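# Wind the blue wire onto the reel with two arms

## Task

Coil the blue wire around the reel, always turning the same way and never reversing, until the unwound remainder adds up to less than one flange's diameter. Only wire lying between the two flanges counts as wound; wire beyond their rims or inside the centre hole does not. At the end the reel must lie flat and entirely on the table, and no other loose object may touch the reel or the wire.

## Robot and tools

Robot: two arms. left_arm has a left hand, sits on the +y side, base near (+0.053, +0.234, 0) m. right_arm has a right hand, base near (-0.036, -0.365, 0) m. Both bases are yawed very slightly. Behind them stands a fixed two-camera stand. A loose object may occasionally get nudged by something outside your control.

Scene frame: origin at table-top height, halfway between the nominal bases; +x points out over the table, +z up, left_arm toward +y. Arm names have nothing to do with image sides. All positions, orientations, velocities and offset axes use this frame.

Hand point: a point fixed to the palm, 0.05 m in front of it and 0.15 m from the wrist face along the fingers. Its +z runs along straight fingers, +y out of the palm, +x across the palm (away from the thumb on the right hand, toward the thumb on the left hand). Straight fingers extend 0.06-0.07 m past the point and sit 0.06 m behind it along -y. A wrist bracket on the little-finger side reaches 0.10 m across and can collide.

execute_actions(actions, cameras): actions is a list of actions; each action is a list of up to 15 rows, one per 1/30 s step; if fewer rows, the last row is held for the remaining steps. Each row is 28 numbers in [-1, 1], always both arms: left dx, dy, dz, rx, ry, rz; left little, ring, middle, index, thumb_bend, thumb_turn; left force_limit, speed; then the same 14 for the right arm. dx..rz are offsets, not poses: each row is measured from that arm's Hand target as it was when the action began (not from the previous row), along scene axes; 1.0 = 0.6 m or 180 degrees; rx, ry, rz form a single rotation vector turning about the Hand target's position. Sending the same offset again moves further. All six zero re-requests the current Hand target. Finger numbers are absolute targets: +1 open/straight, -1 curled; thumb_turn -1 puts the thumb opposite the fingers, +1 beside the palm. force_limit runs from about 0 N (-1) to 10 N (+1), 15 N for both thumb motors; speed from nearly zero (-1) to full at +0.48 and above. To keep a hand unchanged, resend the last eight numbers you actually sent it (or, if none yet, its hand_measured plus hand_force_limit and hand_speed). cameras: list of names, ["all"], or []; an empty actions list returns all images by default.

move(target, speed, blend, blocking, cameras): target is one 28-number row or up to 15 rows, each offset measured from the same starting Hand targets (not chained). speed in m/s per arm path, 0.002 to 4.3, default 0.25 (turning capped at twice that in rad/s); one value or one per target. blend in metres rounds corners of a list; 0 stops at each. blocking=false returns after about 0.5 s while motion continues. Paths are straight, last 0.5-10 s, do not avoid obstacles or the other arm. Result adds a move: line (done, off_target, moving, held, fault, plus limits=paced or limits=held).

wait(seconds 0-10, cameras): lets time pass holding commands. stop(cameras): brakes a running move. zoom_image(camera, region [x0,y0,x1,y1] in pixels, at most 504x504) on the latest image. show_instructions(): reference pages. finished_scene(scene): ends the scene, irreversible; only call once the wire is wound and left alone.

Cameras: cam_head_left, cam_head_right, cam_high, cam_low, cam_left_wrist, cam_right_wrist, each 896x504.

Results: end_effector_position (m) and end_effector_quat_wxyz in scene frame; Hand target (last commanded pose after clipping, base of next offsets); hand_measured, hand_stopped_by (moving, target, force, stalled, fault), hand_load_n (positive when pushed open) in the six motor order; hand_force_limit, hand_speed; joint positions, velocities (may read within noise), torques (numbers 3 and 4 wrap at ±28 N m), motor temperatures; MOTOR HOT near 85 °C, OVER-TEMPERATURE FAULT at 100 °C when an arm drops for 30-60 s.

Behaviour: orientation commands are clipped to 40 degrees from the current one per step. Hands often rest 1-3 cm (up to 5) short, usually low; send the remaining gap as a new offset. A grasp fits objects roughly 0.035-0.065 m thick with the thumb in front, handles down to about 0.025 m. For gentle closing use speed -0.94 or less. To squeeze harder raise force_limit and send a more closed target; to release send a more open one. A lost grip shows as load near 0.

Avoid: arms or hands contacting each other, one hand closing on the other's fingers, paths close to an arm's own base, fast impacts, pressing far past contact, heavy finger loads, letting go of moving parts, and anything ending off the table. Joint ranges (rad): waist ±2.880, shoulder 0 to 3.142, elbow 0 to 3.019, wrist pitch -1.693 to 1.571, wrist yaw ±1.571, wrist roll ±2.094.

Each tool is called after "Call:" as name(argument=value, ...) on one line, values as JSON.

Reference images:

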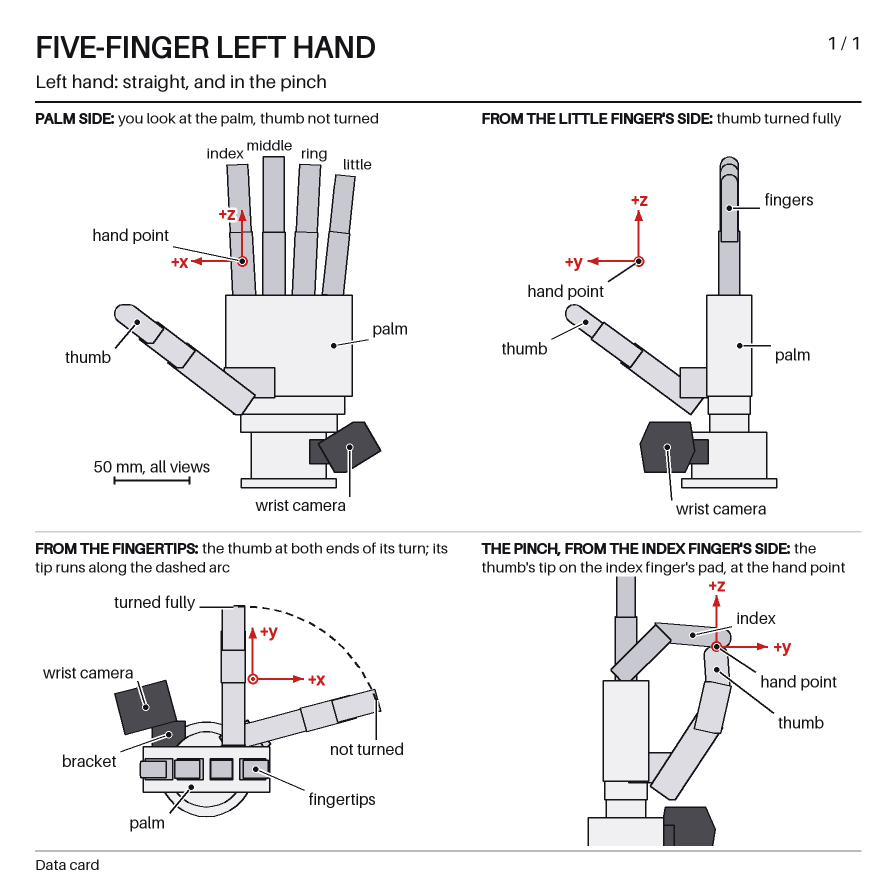

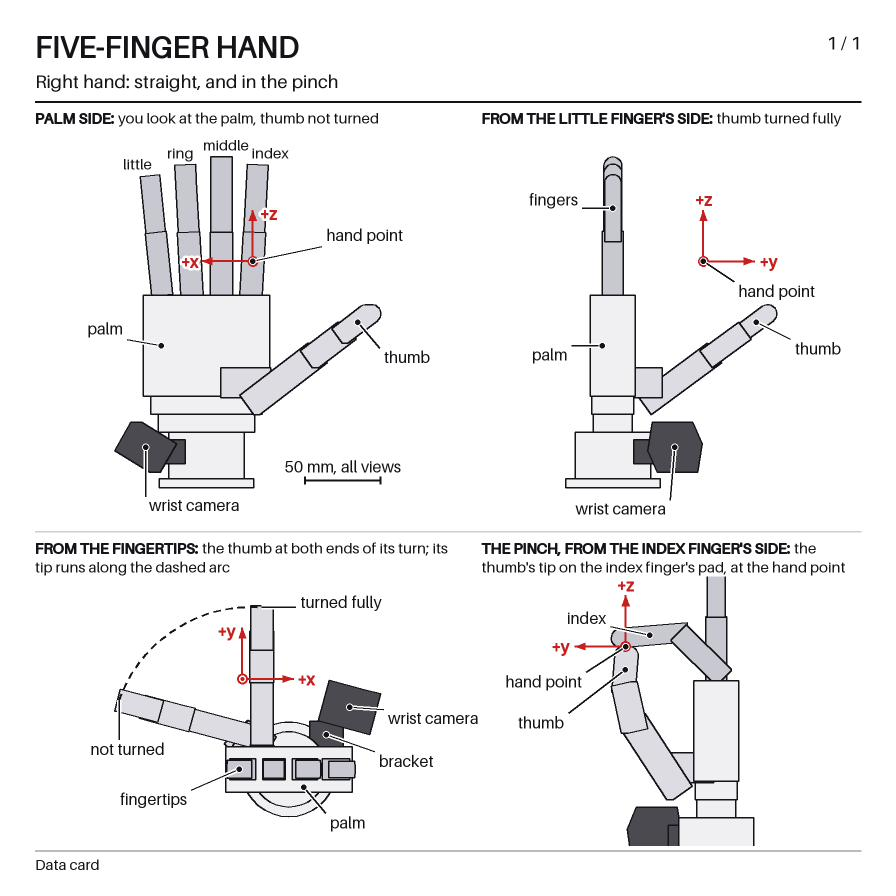

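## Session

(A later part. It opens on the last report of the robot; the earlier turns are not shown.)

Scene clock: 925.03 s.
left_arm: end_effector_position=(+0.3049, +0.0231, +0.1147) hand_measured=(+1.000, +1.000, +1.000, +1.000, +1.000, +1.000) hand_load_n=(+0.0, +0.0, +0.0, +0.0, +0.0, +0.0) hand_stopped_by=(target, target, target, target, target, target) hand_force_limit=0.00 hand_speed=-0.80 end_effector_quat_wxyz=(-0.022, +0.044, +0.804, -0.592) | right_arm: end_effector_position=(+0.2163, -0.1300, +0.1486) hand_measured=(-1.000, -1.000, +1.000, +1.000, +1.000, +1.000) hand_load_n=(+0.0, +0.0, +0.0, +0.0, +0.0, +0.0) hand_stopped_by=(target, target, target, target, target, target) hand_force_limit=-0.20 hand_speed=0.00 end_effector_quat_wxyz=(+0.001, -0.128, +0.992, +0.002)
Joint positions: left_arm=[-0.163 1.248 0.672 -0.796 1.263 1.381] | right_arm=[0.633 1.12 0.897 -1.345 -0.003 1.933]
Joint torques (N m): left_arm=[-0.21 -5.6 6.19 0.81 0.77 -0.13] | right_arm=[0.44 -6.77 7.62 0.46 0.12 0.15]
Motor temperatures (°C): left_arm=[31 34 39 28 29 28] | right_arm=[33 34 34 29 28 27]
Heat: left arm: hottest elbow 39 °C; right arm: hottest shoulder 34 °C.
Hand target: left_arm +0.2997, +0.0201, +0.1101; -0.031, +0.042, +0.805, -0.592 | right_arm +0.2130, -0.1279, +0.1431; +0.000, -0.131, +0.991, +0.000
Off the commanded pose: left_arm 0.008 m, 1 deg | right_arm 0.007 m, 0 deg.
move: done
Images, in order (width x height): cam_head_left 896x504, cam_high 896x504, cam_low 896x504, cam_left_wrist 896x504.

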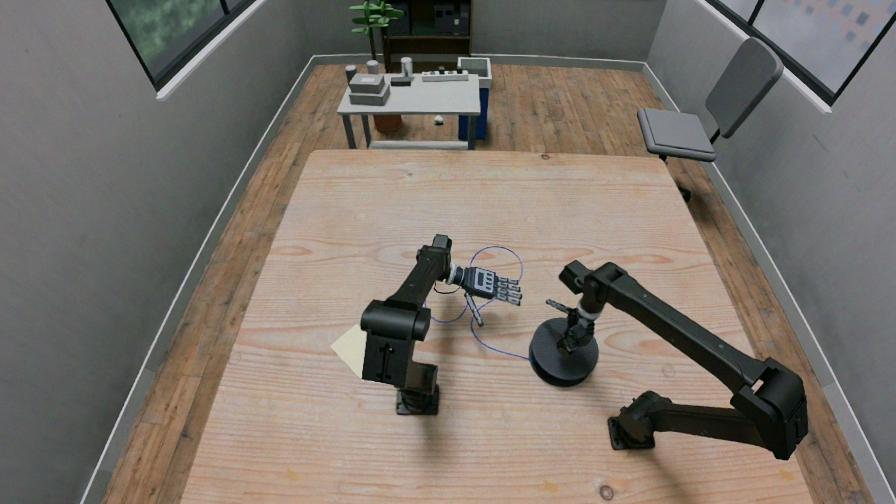

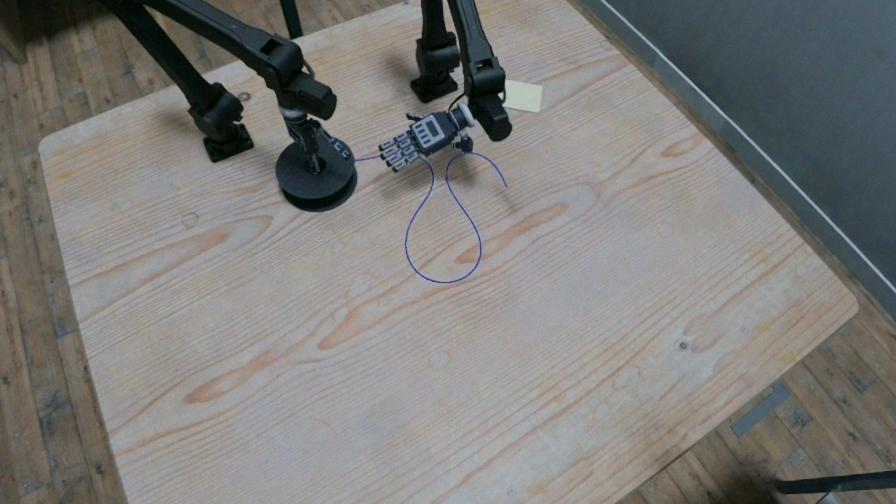

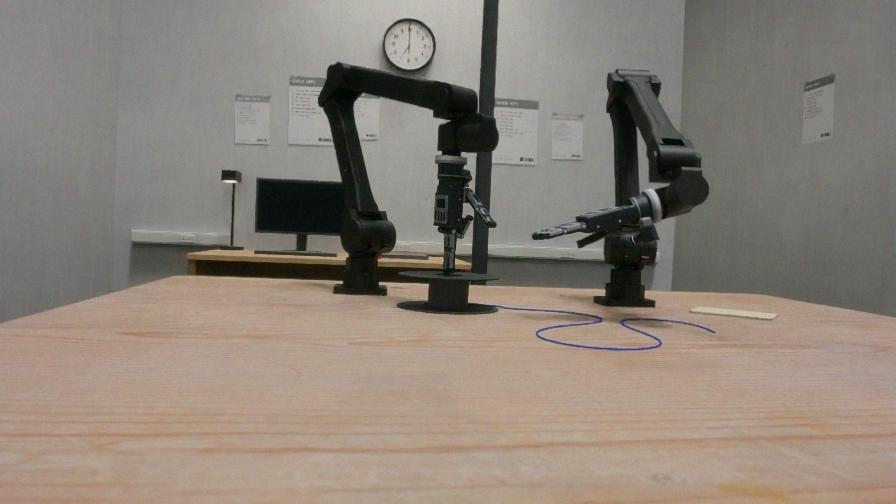

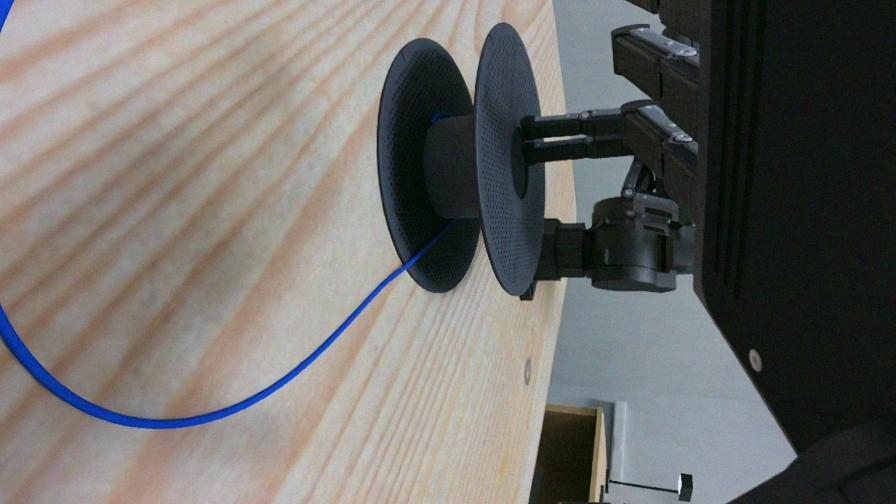

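Call:
execute_actions(actions=[], cameras=["cam_head_left","cam_left_wrist","cam_high"])

Call:
zoom_image(camera="cam_left_wrist", region=[350, 0, 610, 290])

Call:
zoom_image(camera="cam_head_left", region=[480, 200, 680, 400])

Scene clock: 1003.50 s.
left_arm: end_effector_position=(+0.3049, +0.0231, +0.1147) hand_measured=(+1.000, +1.000, +1.000, +1.000, +1.000, +1.000) hand_load_n=(+0.0, +0.0, +0.0, +0.0, +0.0, +0.0) hand_stopped_by=(target, target, target, target, target, target) hand_force_limit=0.00 hand_speed=-0.80 end_effector_quat_wxyz=(-0.022, +0.044, +0.804, -0.592) | right_arm: end_effector_position=(+0.2163, -0.1300, +0.1486) hand_measured=(-1.000, -1.000, +1.000, +1.000, +1.000, +1.000) hand_load_n=(+0.0, +0.0, +0.0, +0.0, +0.0, +0.0) hand_stopped_by=(target, target, target, target, target, target) hand_force_limit=-0.20 hand_speed=0.00 end_effector_quat_wxyz=(+0.001, -0.128, +0.992, +0.002)
Joint positions: left_arm=[-0.163 1.248 0.672 -0.796 1.263 1.381] | right_arm=[0.633 1.12 0.897 -1.345 -0.003 1.933]
Joint velocities: within noise
Joint torques (N m): left_arm=[-0.15 -5.77 6.23 0.83 0.79 -0.12] | right_arm=[0.32 -6.65 7.6 0.34 0.11 0.12]
Motor temperatures (°C): left_arm=[31 33 39 28 29 28] | right_arm=[33 33 34 28 28 27]
Heat: left arm: hottest elbow 39 °C; right arm: hottest elbow 34 °C.
Hand target: left_arm +0.2997, +0.0201, +0.1101; -0.031, +0.042, +0.805, -0.592 | right_arm +0.2129, -0.1279, +0.1431; +0.000, -0.131, +0.991, +0.000
Off the commanded pose: left_arm 0.008 m, 1 deg | right_arm 0.007 m, 0 deg.
Images, in order (width x height): cam_head_left 896x504, cam_high 896x504, cam_left_wrist 896x504.

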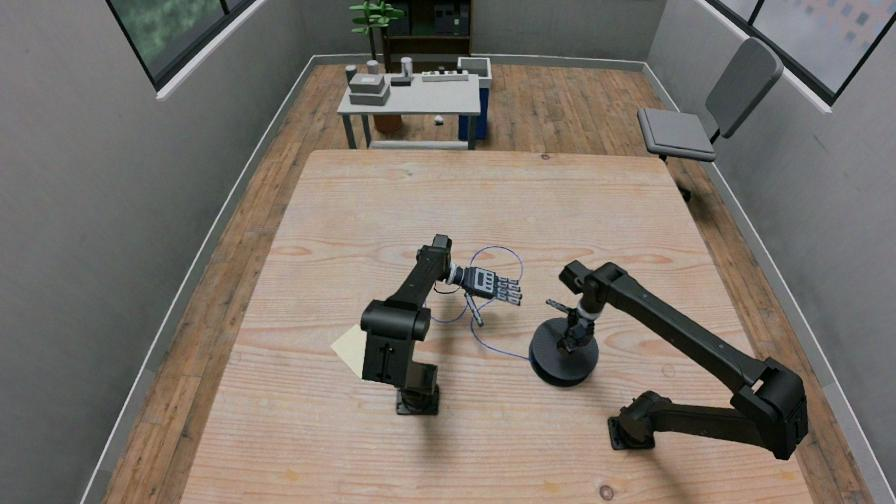

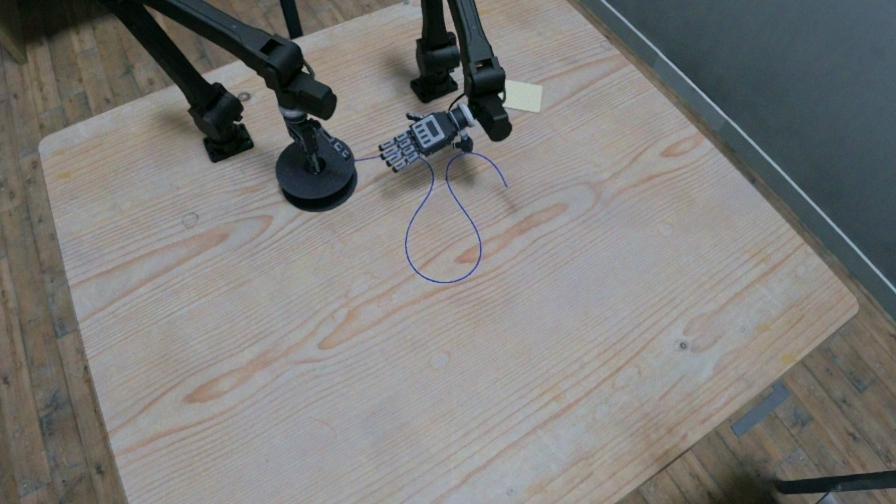

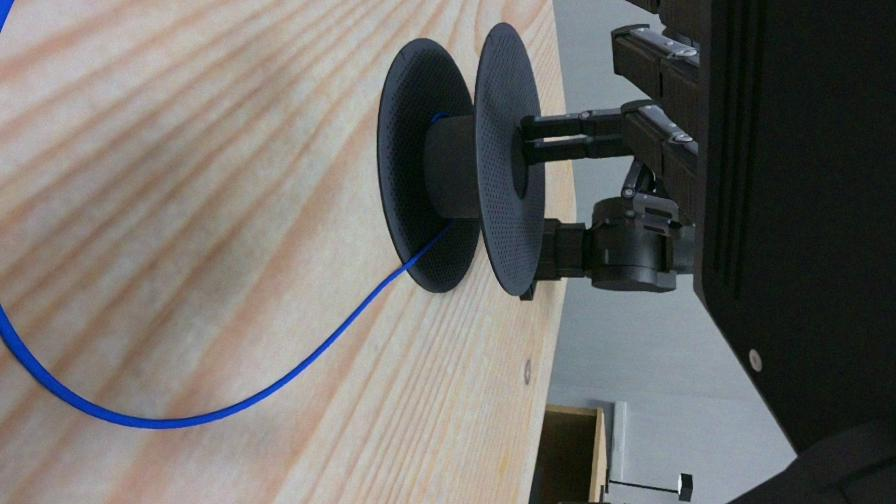

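Scaled by 1.738 from the camera's 896x504 image, which has a finer 1280x720 frame.

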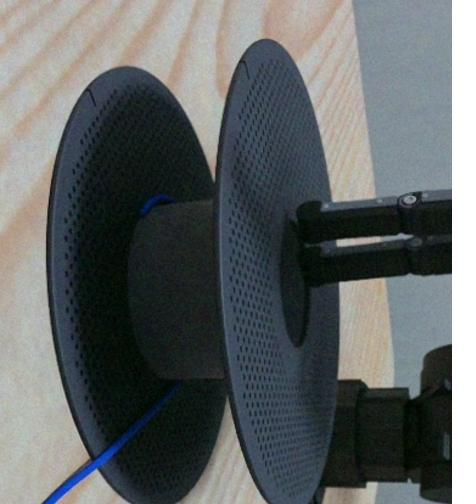

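Scaled by 2.520 from the camera's 896x504 image, which has a finer 1280x720 frame.

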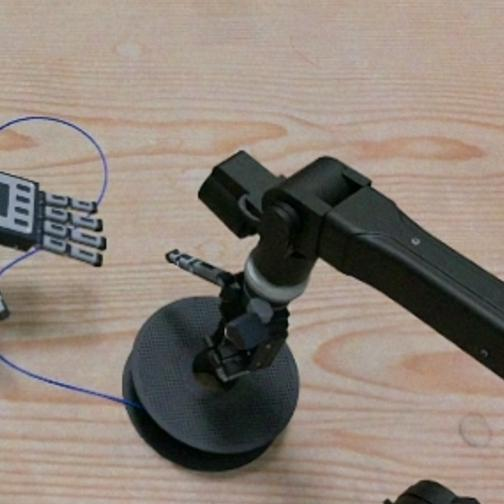

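Call:
move(target=[[0,0,0,0,0,0,1,1,1,1,1,1,0,-0.8,-0.015,0,0,0,0,0,-1,-1,1,1,1,1,-0.2,0],[0,0,0,0,0,0,1,1,1,1,1,1,0,-0.8,-0.015,0,-0.035,0,0,0,-1,-1,1,1,1,1,-0.2,0]], speed=[0.08,0.06], cameras=["cam_head_left","cam_left_wrist"])

Call:
zoom_image(camera="cam_left_wrist", region=[350, 0, 610, 290])

Call:
zoom_image(camera="cam_head_left", region=[520, 300, 610, 390])

Scene clock: 1038.30 s.
left_arm: end_effector_position=(+0.3049, +0.0231, +0.1147) hand_measured=(+1.000, +1.000, +1.000, +1.000, +1.000, +1.000) hand_load_n=(+0.0, +0.0, +0.0, +0.0, +0.0, -0.5) hand_stopped_by=(target, target, target, target, target, target) hand_force_limit=0.00 hand_speed=-0.80 end_effector_quat_wxyz=(-0.022, +0.044, +0.804, -0.592) | right_arm: end_effector_position=(+0.2069, -0.1303, +0.1297) hand_measured=(-1.000, -1.000, +1.000, +1.000, +1.000, +1.000) hand_load_n=(+0.0, +0.0, +0.0, +0.0, +0.0, +0.0) hand_stopped_by=(target, target, target, target, target, target) hand_force_limit=-0.20 hand_speed=0.00 end_effector_quat_wxyz=(+0.002, -0.128, +0.992, +0.003)
Joint positions: left_arm=[-0.163 1.248 0.672 -0.796 1.263 1.381] | right_arm=[0.652 1.109 0.837 -1.292 -0.002 1.952]
Joint torques (N m): left_arm=[-0.15 -5.71 6.19 0.81 0.79 -0.13] | right_arm=[0.62 -5.95 7.36 0.5 0.1 0.12]
Heat: left arm: hottest elbow 39 °C; right arm: hottest elbow 34 °C.
Hand target: left_arm +0.2997, +0.0201, +0.1101; -0.031, +0.042, +0.805, -0.592 | right_arm +0.2040, -0.1279, +0.1221; +0.000, -0.131, +0.991, +0.000
Off the commanded pose: left_arm 0.008 m, 1 deg | right_arm 0.008 m, 1 deg.
move: done
Images, in order (width x height): cam_head_left 896x504, cam_left_wrist 896x504.

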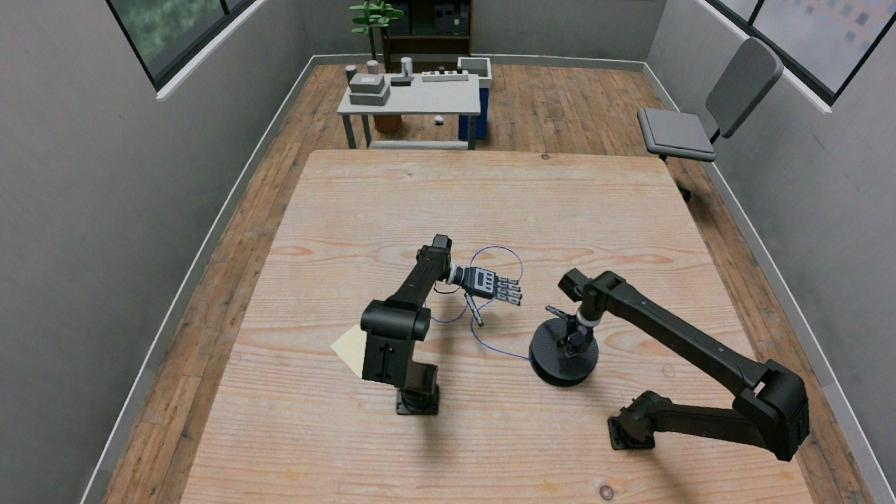

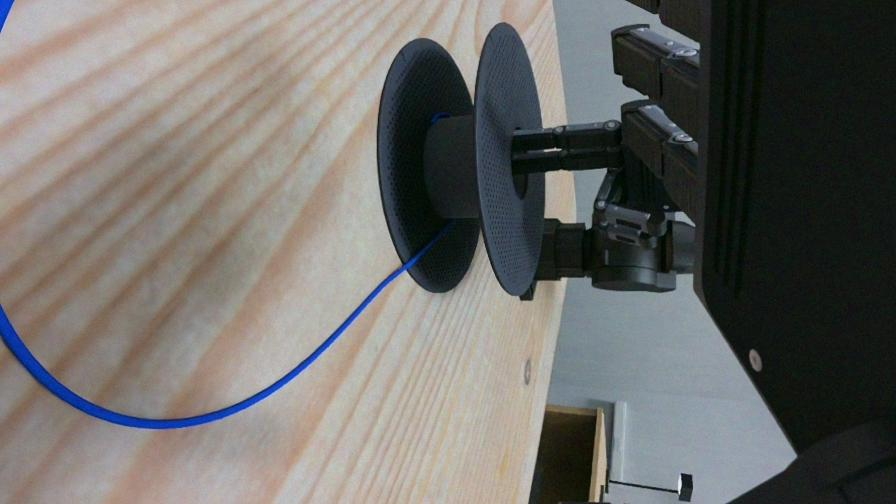

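Scaled by 1.738 from the camera's 896x504 image, which has a finer 1280x720 frame.

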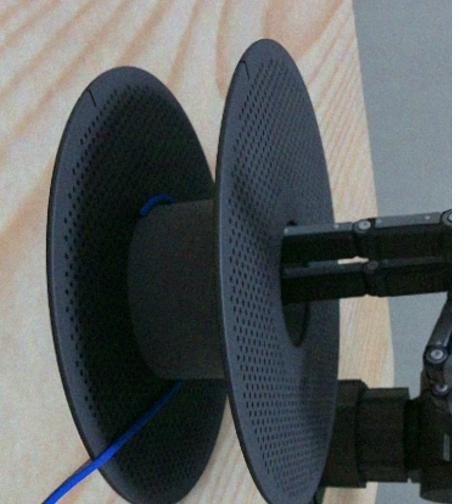

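Scaled by 5.600 from the camera's 896x504 image, which has a finer 1280x720 frame.

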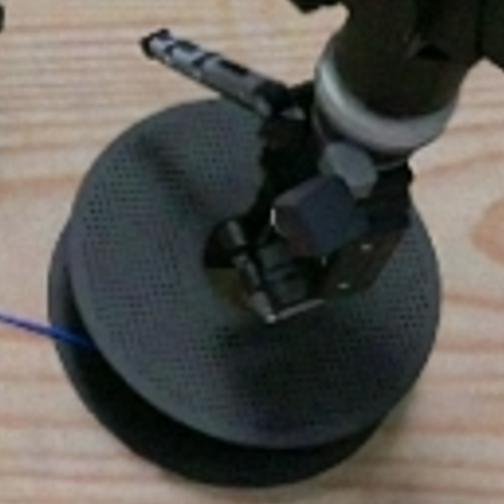

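Call:
move(target=[[0,0,0,0,0,0,1,1,1,1,1,1,0,-0.8,-0.003,0,-0.06,0,0,0,-1,-1,1,1,1,1,-0.2,0],[0,0,0,0,0,0,1,1,1,1,1,1,0,-0.8,-0.003,0,-0.06,0,0,0,-1,-1,0.1,1,1,1,-0.15,-0.6]], speed=[0.1,0.06], cameras=[])

Scene clock: 1045.23 s.
left_arm: end_effector_position=(+0.3049, +0.0231, +0.1147) hand_measured=(+1.000, +1.000, +1.000, +1.000, +1.000, +1.000) hand_load_n=(+0.0, +0.0, +0.0, +0.0, +0.0, +0.0) hand_stopped_by=(target, target, target, target, target, target) hand_force_limit=0.00 hand_speed=-0.80 end_effector_quat_wxyz=(-0.022, +0.044, +0.804, -0.592) | right_arm: end_effector_position=(+0.2078, -0.1305, +0.0932) hand_measured=(-1.000, -1.000, +0.640, +1.000, +1.000, +1.000) hand_load_n=(+0.0, +0.0, +8.0, -5.0, +0.0, +0.0) hand_stopped_by=(target, target, force, target, target, target) hand_force_limit=-0.15 hand_speed=-0.60 end_effector_quat_wxyz=(+0.007, -0.127, +0.992, +0.000)
Joint positions: left_arm=[-0.163 1.248 0.672 -0.796 1.263 1.381] | right_arm=[0.655 1.143 0.761 -1.178 0.006 1.958]
Joint torques (N m): left_arm=[-0.15 -5.89 6.16 0.79 0.78 -0.12] | right_arm=[0.21 -5.77 7.16 0.34 -0.2 0.1]
Heat: left arm: hottest elbow 39 °C; right arm: hottest elbow 34 °C.
Hand target: left_arm +0.2997, +0.0201, +0.1101; -0.031, +0.042, +0.805, -0.592 | right_arm +0.2022, -0.1279, +0.0860; +0.000, -0.130, +0.991, +0.000
Off the commanded pose: left_arm 0.008 m, 1 deg | right_arm 0.009 m, 1 deg.
move: done
No camera images: "cameras" was empty.

Gripped. Rotate first 3 steps (55°) and look at the tail.

Call:
move(target=[[0,0,0,0,0,0,1,1,1,1,1,1,0,-0.8,-0.0242,-0.0052,0,0,0,0.1028,-1,-1,0.1,1,1,1,-0.15,-0.6],[0,0,0,0,0,0,1,1,1,1,1,1,0,-0.8,-0.0455,-0.0175,0,0,0,0.2056,-1,-1,0.1,1,1,1,-0.15,-0.6],[0,0,0,0,0,0,1,1,1,1,1,1,0,-0.8,-0.0618,-0.0362,0,0,0,0.3083,-1,-1,0.1,1,1,1,-0.15,-0.6]], speed=0.35, blend=0.005, cameras=["cam_left_wrist","cam_high"])

Call:
zoom_image(camera="cam_left_wrist", region=[350, 0, 610, 290])

Scene clock: 1056.47 s.
left_arm: end_effector_position=(+0.3049, +0.0231, +0.1147) hand_measured=(+1.000, +1.000, +1.000, +1.000, +1.000, +1.000) hand_load_n=(+0.0, +0.0, +0.0, +0.0, +0.0, +0.0) hand_stopped_by=(target, target, target, target, target, target) hand_force_limit=0.00 hand_speed=-0.80 end_effector_quat_wxyz=(-0.022, +0.044, +0.804, -0.592) | right_arm: end_effector_position=(+0.1602, -0.1510, +0.0888) hand_measured=(-1.000, -1.000, +0.640, +1.000, +1.000, +1.000) hand_load_n=(+0.0, +0.0, +7.5, -3.5, +0.0, +0.0) hand_stopped_by=(target, target, force, target, target, target) hand_force_limit=-0.15 hand_speed=-0.60 end_effector_quat_wxyz=(+0.008, -0.571, +0.821, -0.003)
Joint positions: left_arm=[-0.163 1.248 0.672 -0.796 1.263 1.381] | right_arm=[0.618 1.167 0.769 -1.157 0.007 0.958]
Joint torques (N m): left_arm=[0.03 -5.71 6.2 0.83 0.78 -0.13] | right_arm=[-1.26 -4.19 9.28 -0.01 -0.23 -0.17]
Heat: left arm: hottest elbow 39 °C; right arm: hottest elbow 34 °C.
Hand target: left_arm +0.2997, +0.0201, +0.1101; -0.031, +0.042, +0.805, -0.592 | right_arm +0.1651, -0.1497, +0.0861; +0.000, -0.577, +0.817, +0.000
Off the commanded pose: left_arm 0.008 m, 1 deg | right_arm 0.006 m, 1 deg.
move: done
Images, in order (width x height): cam_high 896x504, cam_left_wrist 896x504.

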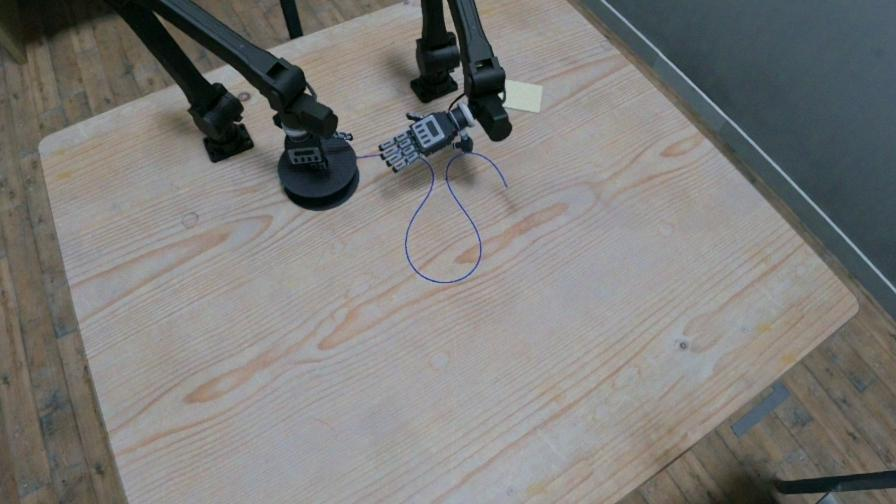

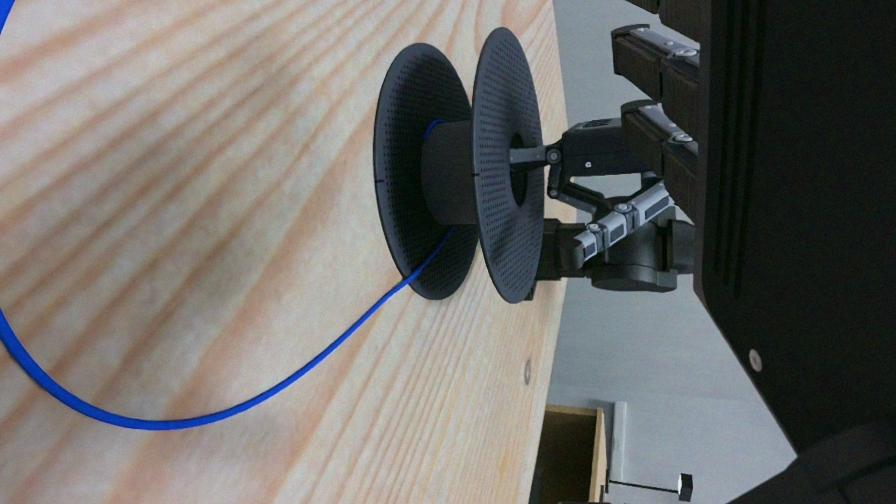

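Scaled by 1.738 from the camera's 896x504 image, which has a finer 1280x720 frame.

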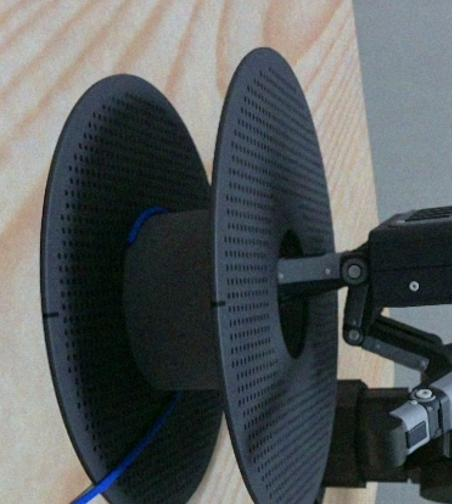

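Call:
move(target=[[0,0,0,0,0,0,1,1,1,1,1,1,0,-0.8,-0.0095,-0.0226,0,0,0,0.1028,-1,-1,0.1,1,1,1,-0.15,-0.6],[0,0,0,0,0,0,1,1,1,1,1,1,0,-0.8,-0.0114,-0.0473,0,0,0,0.2056,-1,-1,0.1,1,1,1,-0.15,-0.6],[0,0,0,0,0,0,1,1,1,1,1,1,0,-0.8,-0.0054,-0.0713,0,0,0,0.3084,-1,-1,0.1,1,1,1,-0.15,-0.6]], speed=0.35, blend=0.005, cameras=["cam_left_wrist"])

Call:
zoom_image(camera="cam_left_wrist", region=[350, 0, 610, 290])

Scene clock: 1087.33 s.
left_arm: end_effector_position=(+0.3049, +0.0231, +0.1147) hand_measured=(+1.000, +1.000, +1.000, +1.000, +1.000, +1.000) hand_load_n=(+0.0, +0.0, +0.0, +0.0, +0.0, +0.0) hand_stopped_by=(target, target, target, target, target, target) hand_force_limit=0.00 hand_speed=-0.80 end_effector_quat_wxyz=(-0.022, +0.044, +0.804, -0.592) | right_arm: end_effector_position=(+0.1565, -0.1960, +0.0880) hand_measured=(-1.000, -1.000, +0.640, +1.000, +1.000, +1.000) hand_load_n=(+0.0, +0.0, +5.5, -4.5, +0.0, +0.0) hand_stopped_by=(target, target, force, target, target, target) hand_force_limit=-0.15 hand_speed=-0.60 end_effector_quat_wxyz=(-0.005, +0.884, -0.467, +0.002)
Joint positions: left_arm=[-0.163 1.248 0.672 -0.796 1.263 1.381] | right_arm=[0.616 1.236 0.822 -1.146 0 0.004]
Joint torques (N m): left_arm=[-0.09 -5.71 6.2 0.81 0.77 -0.12] | right_arm=[-0.03 -5.42 9.35 0.06 0.04 -0.19]
Heat: left arm: hottest elbow 39 °C; right arm: hottest elbow 34 °C.
Hand target: left_arm +0.2997, +0.0201, +0.1101; -0.031, +0.042, +0.805, -0.592 | right_arm +0.1620, -0.1925, +0.0860; +0.000, +0.891, -0.454, +0.000
Off the commanded pose: left_arm 0.008 m, 1 deg | right_arm 0.007 m, 2 deg.
move: done
Images, in order (width x height): cam_left_wrist 896x504.

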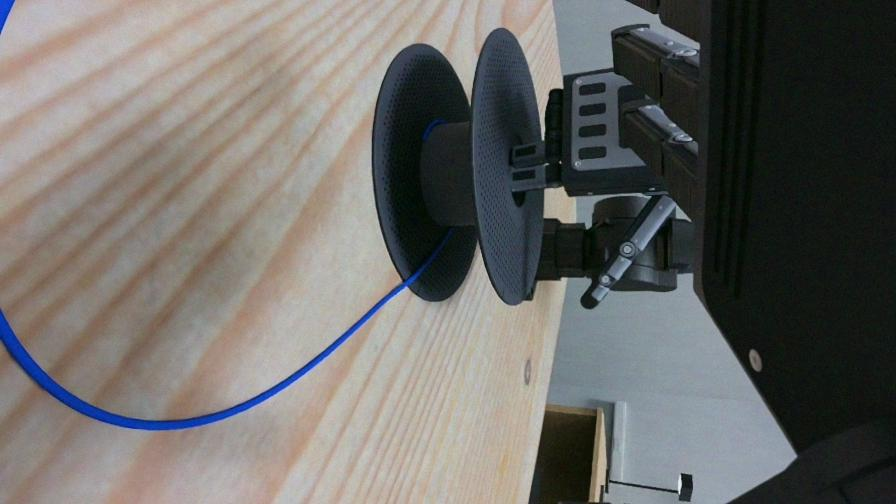

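Scaled by 1.738 from the camera's 896x504 image, which has a finer 1280x720 frame.

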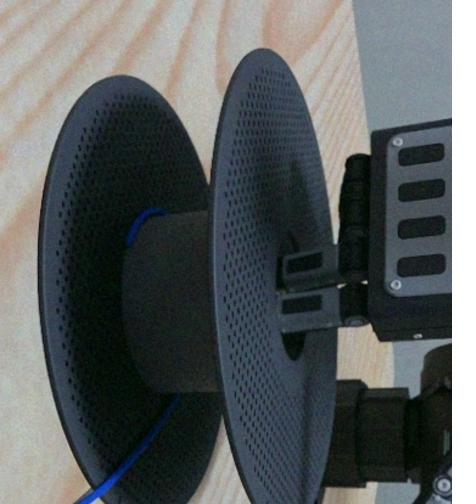

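Call:
move(target=[[-0.05,-0.04,0.165,0.05,0.4755,0.15,1,1,1,1,1,1,0,-0.8,0,0,0,0,0,0,-1,-1,0.1,1,1,1,-0.15,-0.6]], speed=0.3, cameras=["cam_head_left","cam_low"])

Scene clock: 1233.20 s.
left_arm: end_effector_position=(+0.2739, -0.0012, +0.2106) hand_measured=(+1.000, +1.000, +1.000, +1.000, +1.000, +1.000) hand_load_n=(+0.0, +0.0, +0.0, +0.0, +0.0, +0.0) hand_stopped_by=(target, target, target, target, target, target) hand_force_limit=0.00 hand_speed=-0.80 end_effector_quat_wxyz=(-0.439, -0.541, +0.596, -0.399) | right_arm: end_effector_position=(+0.1565, -0.1960, +0.0880) hand_measured=(-1.000, -1.000, +0.640, +1.000, +1.000, +1.000) hand_load_n=(+0.0, +0.0, +5.5, -4.5, +0.0, +0.0) hand_stopped_by=(target, target, force, target, target, target) hand_force_limit=-0.15 hand_speed=-0.60 end_effector_quat_wxyz=(-0.005, +0.884, -0.467, +0.002)
Joint positions: left_arm=[-0.163 1.245 0.695 -0.841 1.265 -0.189] | right_arm=[0.616 1.236 0.822 -1.146 0 0.004]
Joint torques (N m): left_arm=[-0.26 -6.89 6.38 0.77 0.66 -0.17] | right_arm=[-0.09 -5.36 9.37 0.05 0.04 -0.2]
Heat: left arm: hottest elbow 39 °C; right arm: hottest elbow 37 °C.
Hand target: left_arm +0.2696, -0.0039, +0.2091; -0.440, -0.541, +0.598, -0.395 | right_arm +0.1620, -0.1925, +0.0860; +0.000, +0.891, -0.454, +0.000
Off the commanded pose: left_arm 0.005 m, 0 deg | right_arm 0.007 m, 2 deg.
move: done
Images, in order (width x height): cam_head_left 896x504, cam_low 896x504.

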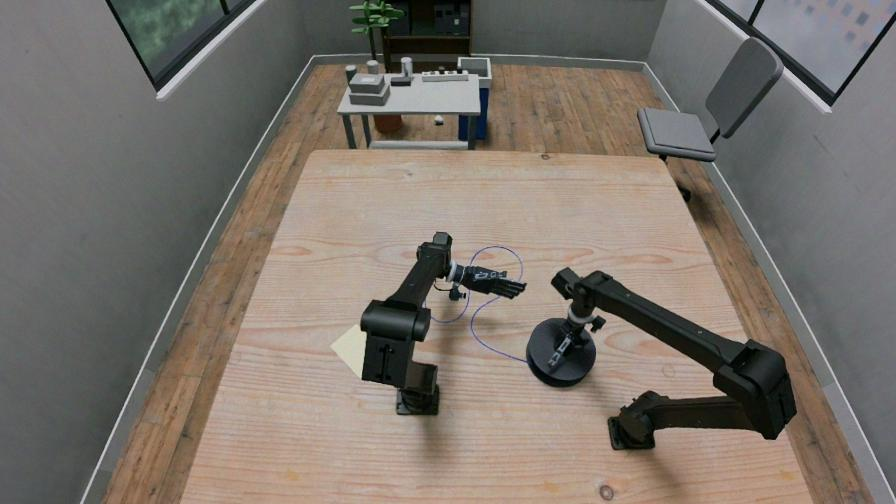

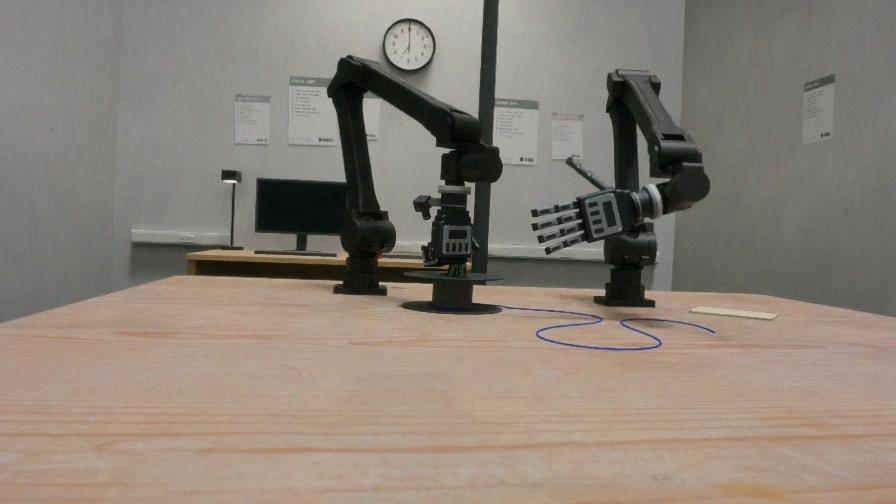

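Call:
move(target=[[0.0667,0.0065,0.0,0.0269,0.4766,0.1786,1,1,1,1,1,1,0,-0.8,0,0,0,0,0,0,-1,-1,0.1,1,1,1,-0.15,-0.6]], speed=0.3, cameras=["cam_head_left","cam_low"])

Call:
zoom_image(camera="cam_low", region=[380, 160, 740, 360])

Scene clock: 1254.27 s.
left_arm: end_effector_position=(+0.3118, +0.0009, +0.2112) hand_measured=(+1.000, +1.000, +1.000, +1.000, +1.000, +1.000) hand_load_n=(+0.5, +0.0, +0.0, +0.0, +0.0, +0.0) hand_stopped_by=(target, target, target, target, target, target) hand_force_limit=0.00 hand_speed=-0.80 end_effector_quat_wxyz=(+0.589, +0.808, -0.002, +0.001) | right_arm: end_effector_position=(+0.1565, -0.1960, +0.0880) hand_measured=(-1.000, -1.000, +0.640, +1.000, +1.000, +1.000) hand_load_n=(+0.0, +0.0, +5.5, -4.5, +0.0, +0.0) hand_stopped_by=(target, target, force, target, target, target) hand_force_limit=-0.15 hand_speed=-0.60 end_effector_quat_wxyz=(-0.005, +0.884, -0.467, +0.002)
Joint positions: left_arm=[-0.136 1.024 0.452 -0.628 1.236 -1.957] | right_arm=[0.616 1.236 0.822 -1.146 0 0.004]
Joint torques (N m): left_arm=[0.5 -3.6 6.5 1.11 0.61 -0.1] | right_arm=[-0.09 -5.54 9.39 -0.01 0.05 -0.2]
Heat: left arm: hottest elbow 38 °C; right arm: hottest elbow 37 °C.
Hand target: left_arm +0.3097, +0.0000, +0.2091; +0.588, +0.809, +0.000, +0.001 | right_arm +0.1620, -0.1925, +0.0860; +0.000, +0.891, -0.454, +0.000
Off the commanded pose: left_arm 0.003 m, 0 deg | right_arm 0.007 m, 2 deg.
move: done
Images, in order (width x height): cam_head_left 896x504, cam_low 896x504.

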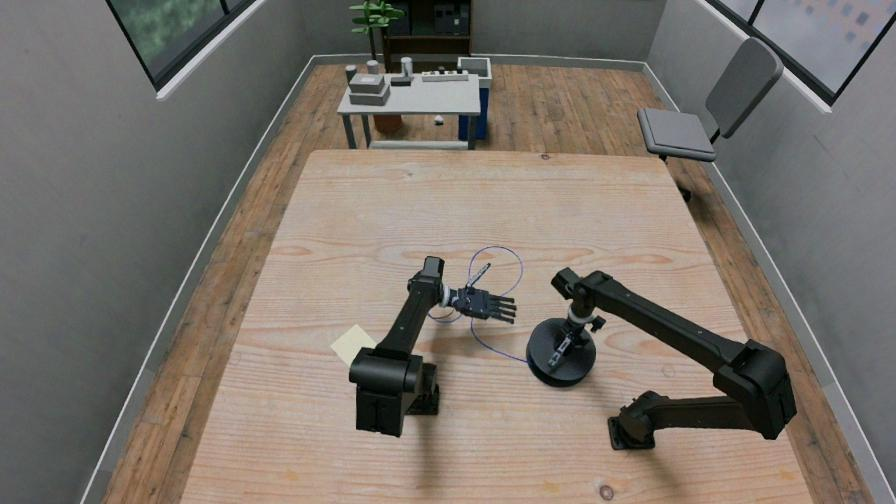

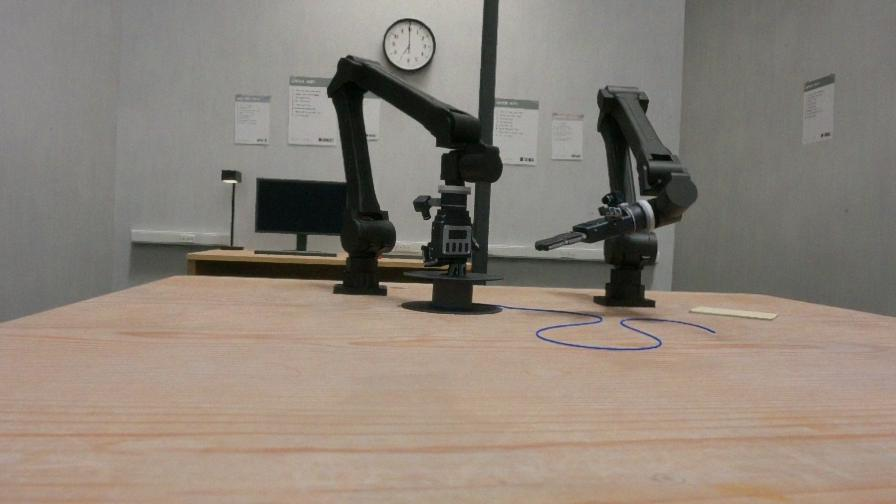

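Scaled by 1.400 from the camera's 896x504 image, which has a finer 1280x720 frame.

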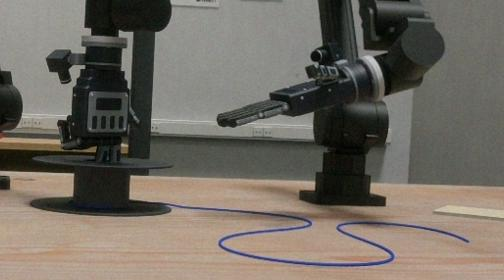

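Call:
move(target=[[-0.0278,-0.0367,-0.14,0,0,0,1,1,1,1,1,1,0,-0.8,0,0,0,0,0,0,-1,-1,0.1,1,1,1,-0.15,-0.6]], speed=0.25, cameras=["cam_head_left","cam_low","cam_high"])

Call:
zoom_image(camera="cam_low", region=[380, 200, 700, 360])

Call:
zoom_image(camera="cam_head_left", region=[440, 250, 620, 400])

Call:
zoom_image(camera="cam_high", region=[260, 80, 500, 230])

Scene clock: 1276.83 s.
left_arm: end_effector_position=(+0.2974, -0.0174, +0.1293) hand_measured=(+1.000, +1.000, +1.000, +1.000, +1.000, +1.000) hand_load_n=(+0.0, +0.0, +0.0, +0.0, -0.5, +0.0) hand_stopped_by=(target, target, target, target, target, target) hand_force_limit=0.00 hand_speed=-0.80 end_effector_quat_wxyz=(+0.581, +0.813, -0.018, -0.001) | right_arm: end_effector_position=(+0.1565, -0.1960, +0.0880) hand_measured=(-1.000, -1.000, +0.640, +1.000, +1.000, +1.000) hand_load_n=(+0.0, +0.0, +5.5, -4.5, +0.0, +0.0) hand_stopped_by=(target, target, force, target, target, target) hand_force_limit=-0.15 hand_speed=-0.60 end_effector_quat_wxyz=(-0.005, +0.884, -0.467, +0.002)
Joint positions: left_arm=[-0.218 1.257 0.302 -0.124 1.195 -2.072] | right_arm=[0.616 1.236 0.822 -1.146 0 0.004]
Joint torques (N m): left_arm=[-0.26 -3.02 4.85 1.31 0.72 -0.08] | right_arm=[-0.15 -5.36 9.36 0.06 0.06 -0.18]
Heat: left arm: hottest elbow 38 °C; right arm: hottest elbow 37 °C.
Hand target: left_arm +0.2930, -0.0220, +0.1251; +0.588, +0.809, +0.000, +0.000 | right_arm +0.1620, -0.1925, +0.0860; +0.000, +0.891, -0.454, +0.000
Off the commanded pose: left_arm 0.008 m, 2 deg | right_arm 0.007 m, 2 deg.
joint sent to its limit (left arm) — joint 6 (wrist roll), lower limit. The joint targets are off in orientation, not in position.
move: done
Images, in order (width x height): cam_head_left 896x504, cam_high 896x504, cam_low 896x504.

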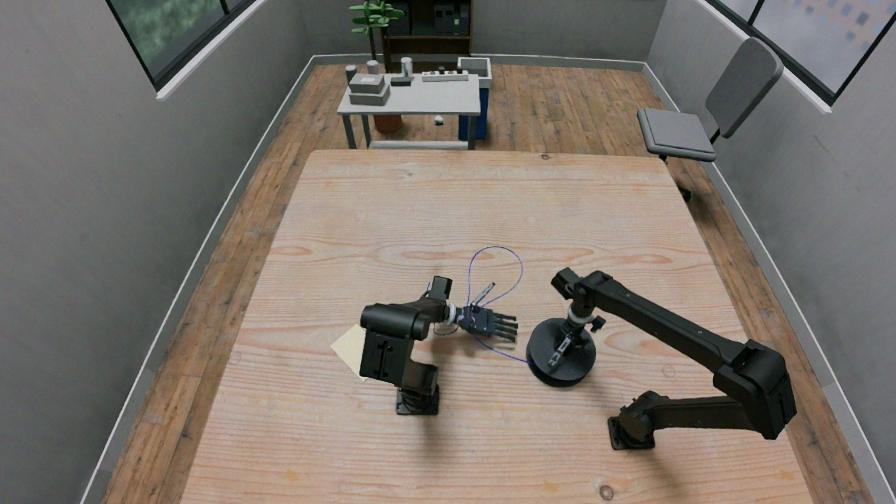

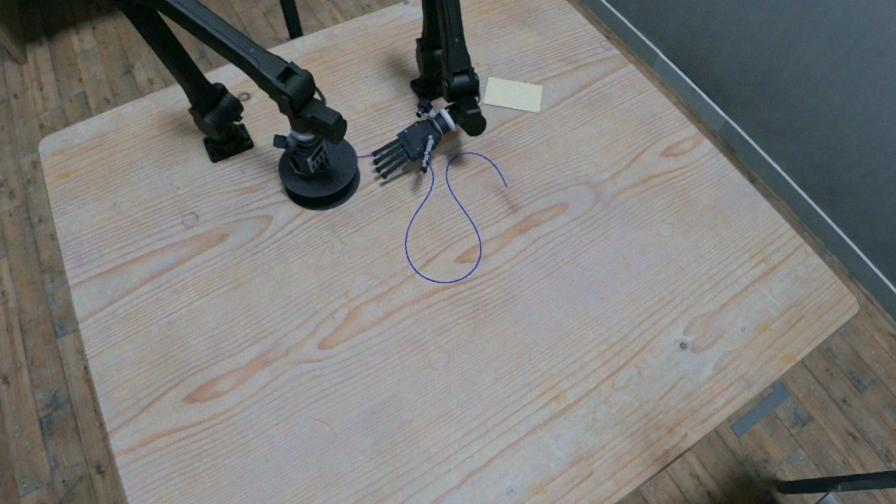

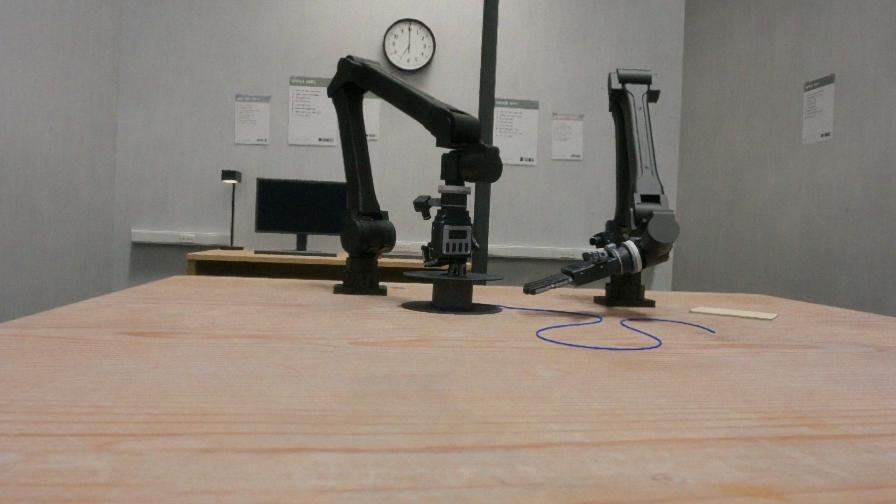

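Scaled by 1.575 from the camera's 896x504 image, which has a finer 1280x720 frame.

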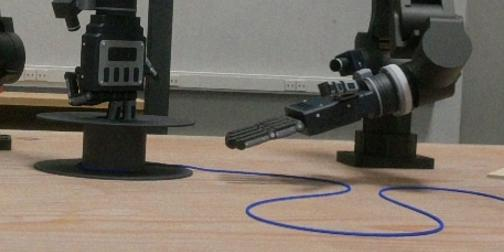

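Scaled by 2.800 from the camera's 896x504 image, which has a finer 1280x720 frame.

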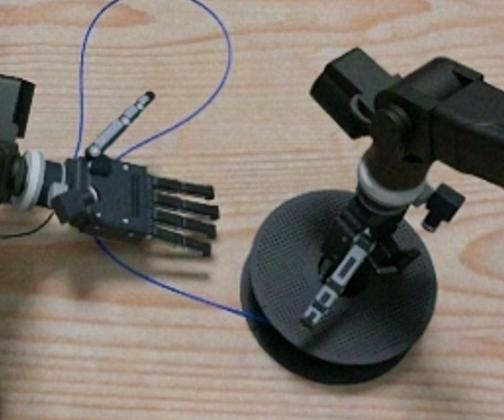

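Scaled by 2.100 from the camera's 896x504 image, which has a finer 1280x720 frame.

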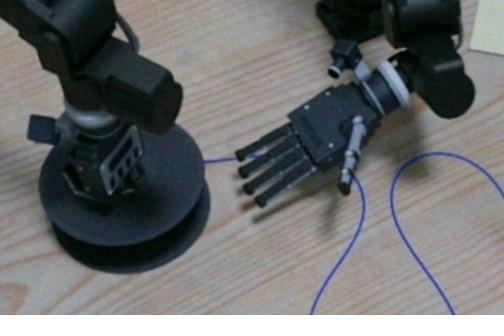

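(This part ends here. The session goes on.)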